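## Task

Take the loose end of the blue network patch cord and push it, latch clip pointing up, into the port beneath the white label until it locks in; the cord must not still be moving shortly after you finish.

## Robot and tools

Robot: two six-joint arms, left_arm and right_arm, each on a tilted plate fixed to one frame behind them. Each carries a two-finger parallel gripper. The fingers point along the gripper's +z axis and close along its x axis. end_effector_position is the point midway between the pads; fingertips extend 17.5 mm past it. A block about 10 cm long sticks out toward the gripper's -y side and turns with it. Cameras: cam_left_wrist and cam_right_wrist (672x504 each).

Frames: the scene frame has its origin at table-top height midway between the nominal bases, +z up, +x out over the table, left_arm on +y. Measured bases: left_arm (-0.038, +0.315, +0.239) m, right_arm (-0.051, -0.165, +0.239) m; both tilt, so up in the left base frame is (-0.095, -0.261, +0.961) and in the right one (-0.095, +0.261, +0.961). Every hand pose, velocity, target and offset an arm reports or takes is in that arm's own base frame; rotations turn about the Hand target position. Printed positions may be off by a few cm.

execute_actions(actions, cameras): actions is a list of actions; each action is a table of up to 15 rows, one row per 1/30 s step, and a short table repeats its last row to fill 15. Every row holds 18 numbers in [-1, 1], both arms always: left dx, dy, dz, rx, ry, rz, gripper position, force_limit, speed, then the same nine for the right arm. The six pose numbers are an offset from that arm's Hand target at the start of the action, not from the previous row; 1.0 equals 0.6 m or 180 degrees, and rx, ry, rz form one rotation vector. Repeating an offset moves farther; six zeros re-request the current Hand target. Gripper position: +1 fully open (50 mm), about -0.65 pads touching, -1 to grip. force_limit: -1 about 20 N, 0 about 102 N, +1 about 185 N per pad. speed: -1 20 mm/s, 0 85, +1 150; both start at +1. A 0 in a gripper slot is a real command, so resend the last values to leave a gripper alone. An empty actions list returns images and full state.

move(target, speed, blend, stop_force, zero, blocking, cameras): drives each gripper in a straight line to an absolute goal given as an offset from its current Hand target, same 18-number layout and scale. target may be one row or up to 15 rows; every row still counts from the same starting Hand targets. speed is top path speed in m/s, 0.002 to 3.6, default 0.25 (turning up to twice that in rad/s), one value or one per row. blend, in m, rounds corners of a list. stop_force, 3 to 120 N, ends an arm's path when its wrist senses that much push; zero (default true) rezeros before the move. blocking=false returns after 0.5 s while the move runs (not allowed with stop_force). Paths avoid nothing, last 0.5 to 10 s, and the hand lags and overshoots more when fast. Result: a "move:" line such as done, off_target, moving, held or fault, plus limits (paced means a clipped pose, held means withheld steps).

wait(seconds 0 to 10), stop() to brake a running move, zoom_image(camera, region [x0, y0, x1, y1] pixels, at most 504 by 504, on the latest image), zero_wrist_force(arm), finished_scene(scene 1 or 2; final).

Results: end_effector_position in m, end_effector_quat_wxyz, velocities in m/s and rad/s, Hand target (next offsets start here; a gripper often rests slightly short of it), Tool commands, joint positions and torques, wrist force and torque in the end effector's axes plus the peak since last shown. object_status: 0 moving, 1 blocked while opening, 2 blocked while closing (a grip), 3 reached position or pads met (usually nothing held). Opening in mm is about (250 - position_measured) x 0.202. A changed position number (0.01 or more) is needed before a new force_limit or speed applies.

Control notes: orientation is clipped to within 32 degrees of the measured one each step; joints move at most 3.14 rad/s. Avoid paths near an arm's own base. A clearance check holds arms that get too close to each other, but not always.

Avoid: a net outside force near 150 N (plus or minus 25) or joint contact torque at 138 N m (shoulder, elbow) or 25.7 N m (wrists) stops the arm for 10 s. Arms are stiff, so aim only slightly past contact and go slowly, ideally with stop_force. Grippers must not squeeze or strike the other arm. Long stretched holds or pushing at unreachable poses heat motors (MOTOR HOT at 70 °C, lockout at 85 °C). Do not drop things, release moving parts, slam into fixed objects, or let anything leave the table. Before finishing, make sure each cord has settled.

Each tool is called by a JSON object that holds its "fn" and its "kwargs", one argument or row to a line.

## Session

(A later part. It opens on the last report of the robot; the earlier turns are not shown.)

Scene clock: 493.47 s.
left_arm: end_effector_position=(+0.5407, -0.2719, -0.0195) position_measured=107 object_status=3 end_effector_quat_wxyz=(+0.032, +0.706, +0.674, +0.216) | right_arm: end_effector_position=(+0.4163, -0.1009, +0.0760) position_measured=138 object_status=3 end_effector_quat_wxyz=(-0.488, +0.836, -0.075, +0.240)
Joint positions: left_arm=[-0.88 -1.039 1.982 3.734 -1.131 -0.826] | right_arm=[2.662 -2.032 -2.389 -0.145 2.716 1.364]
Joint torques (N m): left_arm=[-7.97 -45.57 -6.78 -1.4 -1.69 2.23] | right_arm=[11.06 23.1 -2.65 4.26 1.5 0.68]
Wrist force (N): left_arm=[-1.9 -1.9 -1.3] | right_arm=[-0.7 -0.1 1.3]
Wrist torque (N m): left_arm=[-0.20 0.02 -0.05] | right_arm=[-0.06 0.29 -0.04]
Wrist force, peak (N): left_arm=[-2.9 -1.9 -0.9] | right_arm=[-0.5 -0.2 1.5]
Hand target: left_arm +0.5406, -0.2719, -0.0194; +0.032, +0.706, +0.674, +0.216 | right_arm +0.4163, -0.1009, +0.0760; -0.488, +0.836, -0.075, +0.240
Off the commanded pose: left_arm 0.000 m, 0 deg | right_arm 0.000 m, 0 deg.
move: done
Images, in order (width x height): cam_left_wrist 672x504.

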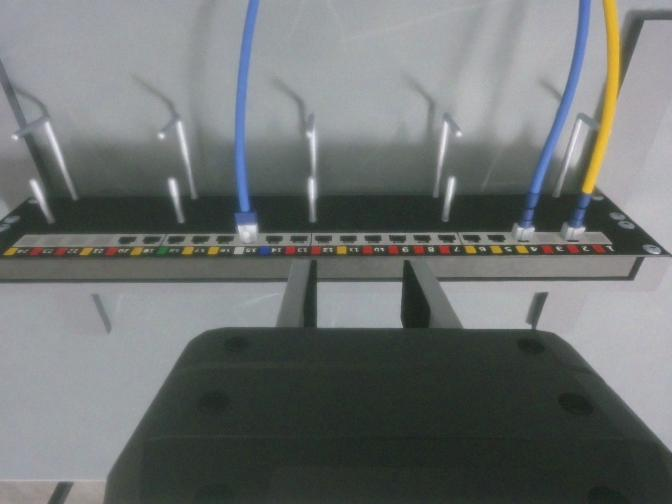

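{"fn": "move", "kwargs": {
  "target": [
    [0.0962,-0.0747,-0.173,0,0,0,0.3,-0.75,-0.8,0,0,0,0,0,0,0.1,-0.6,-0.5],
    [0.104,-0.053,-0.253,0,0,0,0.3,-0.75,-0.8,0,0,0,0,0,0,0.1,-0.6,-0.5],
    [0.104,-0.053,-0.253,0,0,0,-1,-0.5,-0.8,0,0,0,0,0,0,0.1,-0.6,-0.5]
  ],
  "speed": [0.12,0.05,0.05]
}}

{"fn": "move", "kwargs": {
  "target": [0.02,-0.0005,0.0018,0,0,0,-1,-0.5,-0.8,0,0,0,0,0,0,0.1,-0.6,-0.5],
  "speed": 0.01,
  "stop_force": 50,
  "cameras": ["all"]
}}

{"fn": "zoom_image", "kwargs": {
  "camera": "cam_right_wrist",
  "region": [340, 205, 400, 250]
}}

Scene clock: 513.67 s.
left_arm: end_effector_position=(+0.6030, -0.3037, -0.1712) position_measured=200 object_status=2 end_effector_quat_wxyz=(+0.032, +0.706, +0.674, +0.216) | right_arm: end_effector_position=(+0.4163, -0.1009, +0.0760) position_measured=138 object_status=3 end_effector_quat_wxyz=(-0.488, +0.836, -0.075, +0.240)
Joint positions: left_arm=[-0.835 -0.622 1.74 3.537 -1.133 -0.776] | right_arm=[2.662 -2.032 -2.389 -0.145 2.716 1.364]
Joint torques (N m): left_arm=[-8.46 -32.87 -24.97 -5.23 -2.12 2.55] | right_arm=[11.47 23.23 -2.85 4.17 1.47 0.74]
Wrist force (N): left_arm=[2.8 -4.8 -3.6] | right_arm=[-0.6 -0.2 1.3]
Wrist torque (N m): left_arm=[-0.21 0.08 -0.12] | right_arm=[-0.08 0.28 -0.04]
Wrist force, peak (N): left_arm=[2.8 -5.2 -3.4] | right_arm=[-0.5 -0.2 1.6]
Hand target: left_arm +0.6030, -0.3037, -0.1712; +0.032, +0.706, +0.674, +0.216 | right_arm +0.4163, -0.1009, +0.0760; -0.488, +0.836, -0.075, +0.240
Off the commanded pose: left_arm 0.000 m, 0 deg | right_arm 0.000 m, 0 deg.
move: done

Scene clock: 515.67 s.
left_arm: end_effector_position=(+0.6150, -0.3040, -0.1701) position_measured=200 object_status=2 end_effector_quat_wxyz=(+0.032, +0.706, +0.674, +0.216) | right_arm: end_effector_position=(+0.4163, -0.1009, +0.0760) position_measured=138 object_status=3 end_effector_quat_wxyz=(-0.488, +0.836, -0.075, +0.240)
Joint positions: left_arm=[-0.821 -0.612 1.708 3.553 -1.134 -0.76] | right_arm=[2.662 -2.032 -2.389 -0.145 2.716 1.364]
Joint torques (N m): left_arm=[5.49 -38.92 -37.83 -6.58 3.32 2.52] | right_arm=[10.9 23.26 -2.84 4.29 1.44 0.66]
Wrist force (N): left_arm=[-1.6 -34.9 -14.3] | right_arm=[-0.6 -0.1 1.4]
Wrist torque (N m): left_arm=[-0.44 0.08 -0.04] | right_arm=[-0.06 0.28 -0.05]
Wrist force, peak (N): left_arm=[6.2 -38.8 -15.5] | right_arm=[-0.7 -0.1 1.5]
Hand target: left_arm +0.6150, -0.3040, -0.1701; +0.032, +0.706, +0.674, +0.216 | right_arm +0.4163, -0.1009, +0.0760; -0.488, +0.836, -0.075, +0.240
Off the commanded pose: left_arm 0.000 m, 0 deg | right_arm 0.000 m, 0 deg.
move: done

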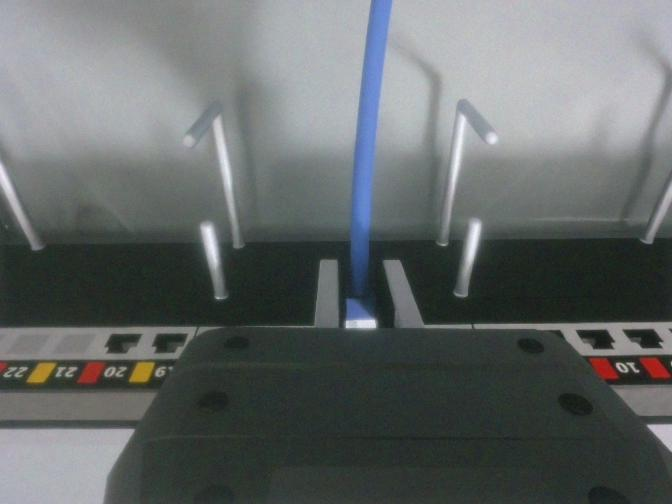

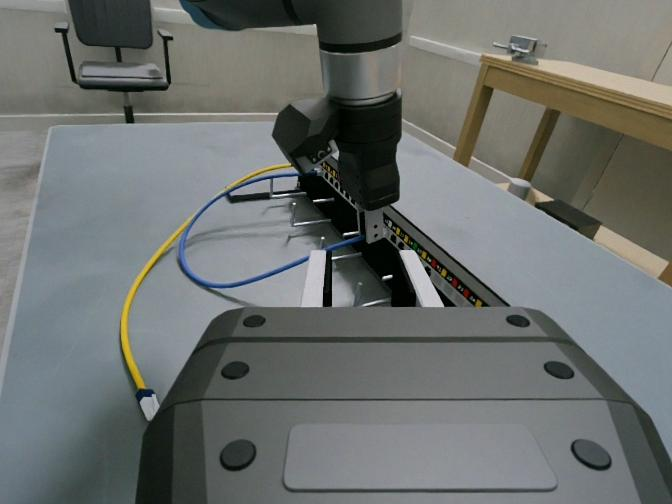

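Scaled by 8.400 from the camera's 672x504 image, which has a finer 960x720 frame.

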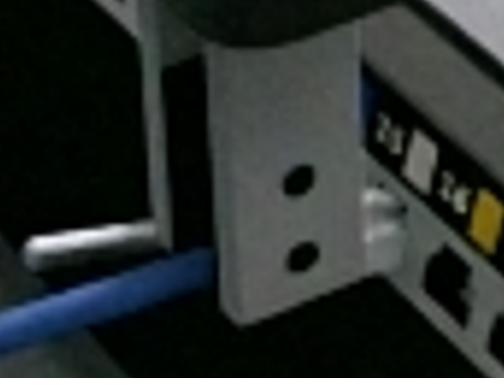

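{"fn": "move", "kwargs": {
  "target": [-0.003,0,0,0,0,0,-1,-0.5,-0.8,0,0,0,0,0,0,0.1,-0.6,-0.5],
  "speed": 0.01
}}

{"fn": "move", "kwargs": {
  "target": [-0.01,0,-0.001,0,0,0,-1,-0.5,-0.8,0,0,0,0,0,0,0.1,-0.6,-0.5],
  "speed": 0.006,
  "stop_force": 16,
  "cameras": ["all"]
}}

{"fn": "zoom_image", "kwargs": {
  "camera": "cam_right_wrist",
  "region": [340, 205, 400, 250]
}}

Scene clock: 519.47 s.
left_arm: end_effector_position=(+0.6133, -0.3040, -0.1701) position_measured=200 object_status=2 end_effector_quat_wxyz=(+0.032, +0.706, +0.674, +0.217) | right_arm: end_effector_position=(+0.4163, -0.1009, +0.0760) position_measured=138 object_status=3 end_effector_quat_wxyz=(-0.488, +0.836, -0.075, +0.240)
Joint positions: left_arm=[-0.823 -0.614 1.713 3.551 -1.134 -0.763] | right_arm=[2.662 -2.032 -2.389 -0.145 2.716 1.364]
Joint torques (N m): left_arm=[-27.04 -55.89 1.21 -4.59 1.23 -2.19] | right_arm=[11.14 23.28 -2.88 4.29 1.38 0.62]
Wrist force (N): left_arm=[-3.2 2.6 0.3] | right_arm=[-0.5 0.0 1.4]
Wrist torque (N m): left_arm=[-0.07 -0.08 0.12] | right_arm=[-0.06 0.27 -0.04]
Wrist force, peak (N): left_arm=[-1.4 -35.4 -14.4] | right_arm=[-0.7 0.0 1.6]
Hand target: left_arm +0.6132, -0.3040, -0.1701; +0.032, +0.706, +0.674, +0.216 | right_arm +0.4163, -0.1009, +0.0760; -0.488, +0.836, -0.075, +0.240
Off the commanded pose: left_arm 0.000 m, 0 deg | right_arm 0.000 m, 0 deg.
move: done

Scene clock: 520.97 s.
left_arm: end_effector_position=(+0.6121, -0.3041, -0.1702) position_measured=200 object_status=2 end_effector_quat_wxyz=(+0.032, +0.706, +0.674, +0.216) | right_arm: end_effector_position=(+0.4163, -0.1009, +0.0760) position_measured=138 object_status=3 end_effector_quat_wxyz=(-0.488, +0.836, -0.075, +0.240)
Joint positions: left_arm=[-0.825 -0.615 1.716 3.549 -1.134 -0.764] | right_arm=[2.662 -2.032 -2.389 -0.145 2.716 1.364]
Joint torques (N m): left_arm=[-8.02 -27.7 -17.63 0.17 -3.18 2.49] | right_arm=[11.55 23.6 -2.72 4.34 1.42 0.63]
Wrist force (N): left_arm=[-2.5 16.8 2.3] | right_arm=[-0.4 0.0 1.3]
Wrist torque (N m): left_arm=[0.19 -0.07 0.08] | right_arm=[-0.05 0.25 -0.04]
Wrist force, peak (N): left_arm=[-2.8 21.2 4.0] | right_arm=[-0.6 -0.2 1.6]
Hand target: left_arm +0.6121, -0.3041, -0.1702; +0.032, +0.706, +0.674, +0.216 (not the last commanded pose) | right_arm +0.4163, -0.1009, +0.0760; -0.488, +0.836, -0.075, +0.240
Off the commanded pose: left_arm 0.005 m, 0 deg | right_arm 0.000 m, 0 deg.
move: contact (left_arm)

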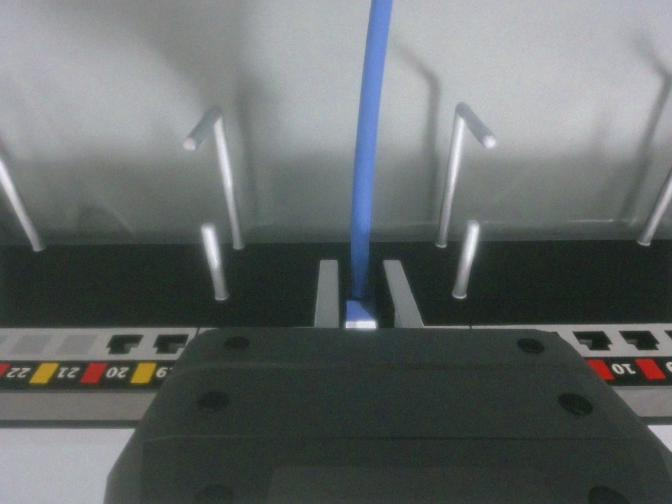

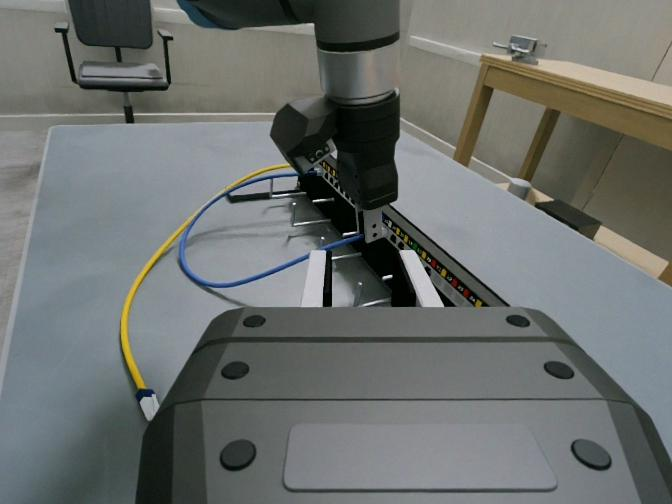

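Scaled by 8.400 from the camera's 672x504 image, which has a finer 960x720 frame.

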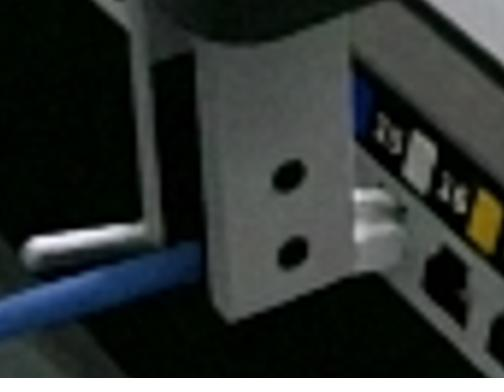

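{"fn": "move", "kwargs": {
  "target": [
    [0.0017,0,0,0,0,0,-1,-0.5,-0.8,0,0,0,0,0,0,0.1,-0.6,-0.5],
    [0.0017,0,0,0,0,0,0.3,-0.5,-0.8,0,0,0,0,0,0,0.1,-0.6,-0.5],
    [-0.03,-0.047,0.16,0,0,0,0.3,-0.5,-0.8,0,0,0,0,0,0,0.1,-0.6,-0.5]
  ],
  "speed": 0.06
}}

{"fn": "wait", "kwargs": {
  "seconds": 3,
  "cameras": ["all"]
}}

{"fn": "finished_scene", "kwargs": {
  "scene": 1
}}

Scene clock: 527.53 s.
left_arm: end_effector_position=(+0.5941, -0.3322, -0.0743) position_measured=107 object_status=3 end_effector_quat_wxyz=(+0.032, +0.706, +0.674, +0.216) | right_arm: end_effector_position=(+0.4163, -0.1009, +0.0760) position_measured=138 object_status=3 end_effector_quat_wxyz=(-0.488, +0.836, -0.075, +0.240)
Joint positions: left_arm=[-0.876 -0.811 1.741 3.744 -1.131 -0.821] | right_arm=[2.662 -2.032 -2.389 -0.145 2.716 1.364]
Joint torques (N m): left_arm=[-26.03 -52.85 -14.51 -1.52 2.7 -2.05] | right_arm=[10.72 23.8 -2.63 4.25 1.35 0.54]
Wrist force (N): left_arm=[-0.8 -1.3 -1.7] | right_arm=[-0.4 -0.1 1.3]
Wrist torque (N m): left_arm=[-0.10 -0.14 0.06] | right_arm=[-0.07 0.25 -0.04]
Wrist force, peak (N): left_arm=[-2.0 17.5 2.3] | right_arm=[-0.7 0.0 1.4]
Hand target: left_arm +0.5941, -0.3323, -0.0742; +0.032, +0.706, +0.674, +0.216 | right_arm +0.4163, -0.1009, +0.0760; -0.488, +0.836, -0.075, +0.240
Off the commanded pose: left_arm 0.000 m, 0 deg | right_arm 0.000 m, 0 deg.
move: done

Scene clock: 530.53 s.
left_arm: end_effector_position=(+0.5941, -0.3323, -0.0742) position_measured=107 object_status=3 end_effector_quat_wxyz=(+0.032, +0.706, +0.674, +0.216) | right_arm: end_effector_position=(+0.4163, -0.1009, +0.0760) position_measured=138 object_status=3 end_effector_quat_wxyz=(-0.488, +0.836, -0.075, +0.240)
Joint positions: left_arm=[-0.876 -0.811 1.741 3.744 -1.131 -0.821] | right_arm=[2.662 -2.032 -2.389 -0.145 2.716 1.364]
Joint torques (N m): left_arm=[-25.55 -53.27 -28.78 -1.41 2.66 -2.16] | right_arm=[11.28 23.74 -2.43 4.24 1.42 0.58]
Wrist force (N): left_arm=[-1.1 -1.1 -1.3] | right_arm=[-0.5 -0.1 1.2]
Wrist torque (N m): left_arm=[-0.07 -0.10 0.06] | right_arm=[-0.06 0.27 -0.04]
Wrist force, peak (N): left_arm=[-1.2 -1.2 -1.7] | right_arm=[-0.6 0.0 1.6]
Hand target: left_arm +0.5941, -0.3323, -0.0742; +0.032, +0.706, +0.674, +0.216 | right_arm +0.4163, -0.1009, +0.0760; -0.488, +0.836, -0.075, +0.240
Tool commands: left_gripper/position=+0.3 left_gripper/force_limit=-0.5 left_gripper/speed=-0.8 right_gripper/position=+0.1 right_gripper/force_limit=-0.6 right_gripper/speed=-0.5
Off the commanded pose: left_arm 0.000 m, 0 deg | right_arm 0.000 m, 0 deg.
wait: 3.00 s; at rest by 0.17 s

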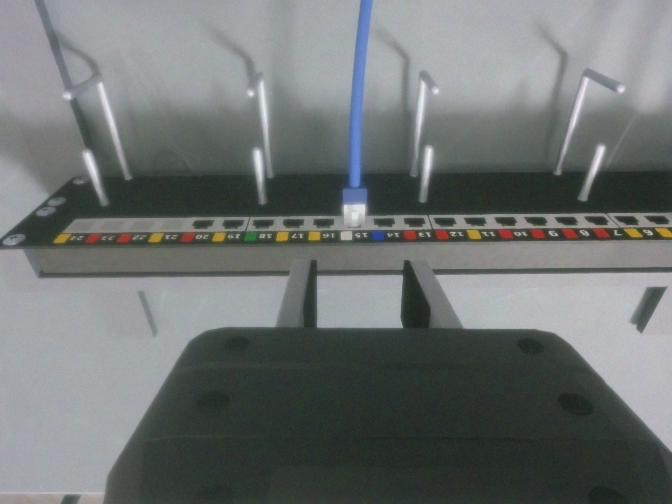

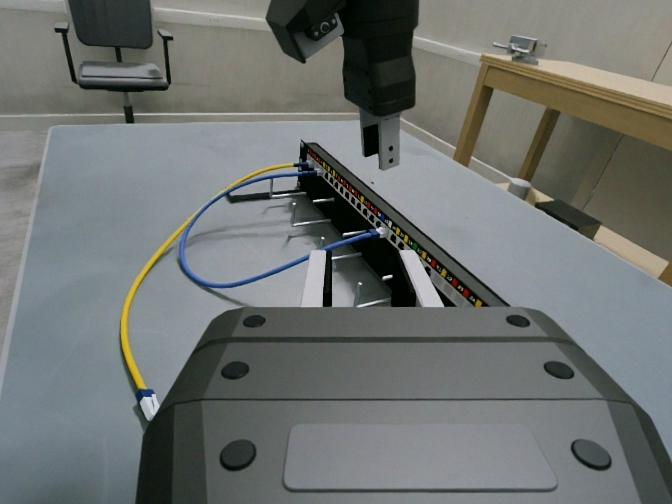

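The scene is finished: the task was done.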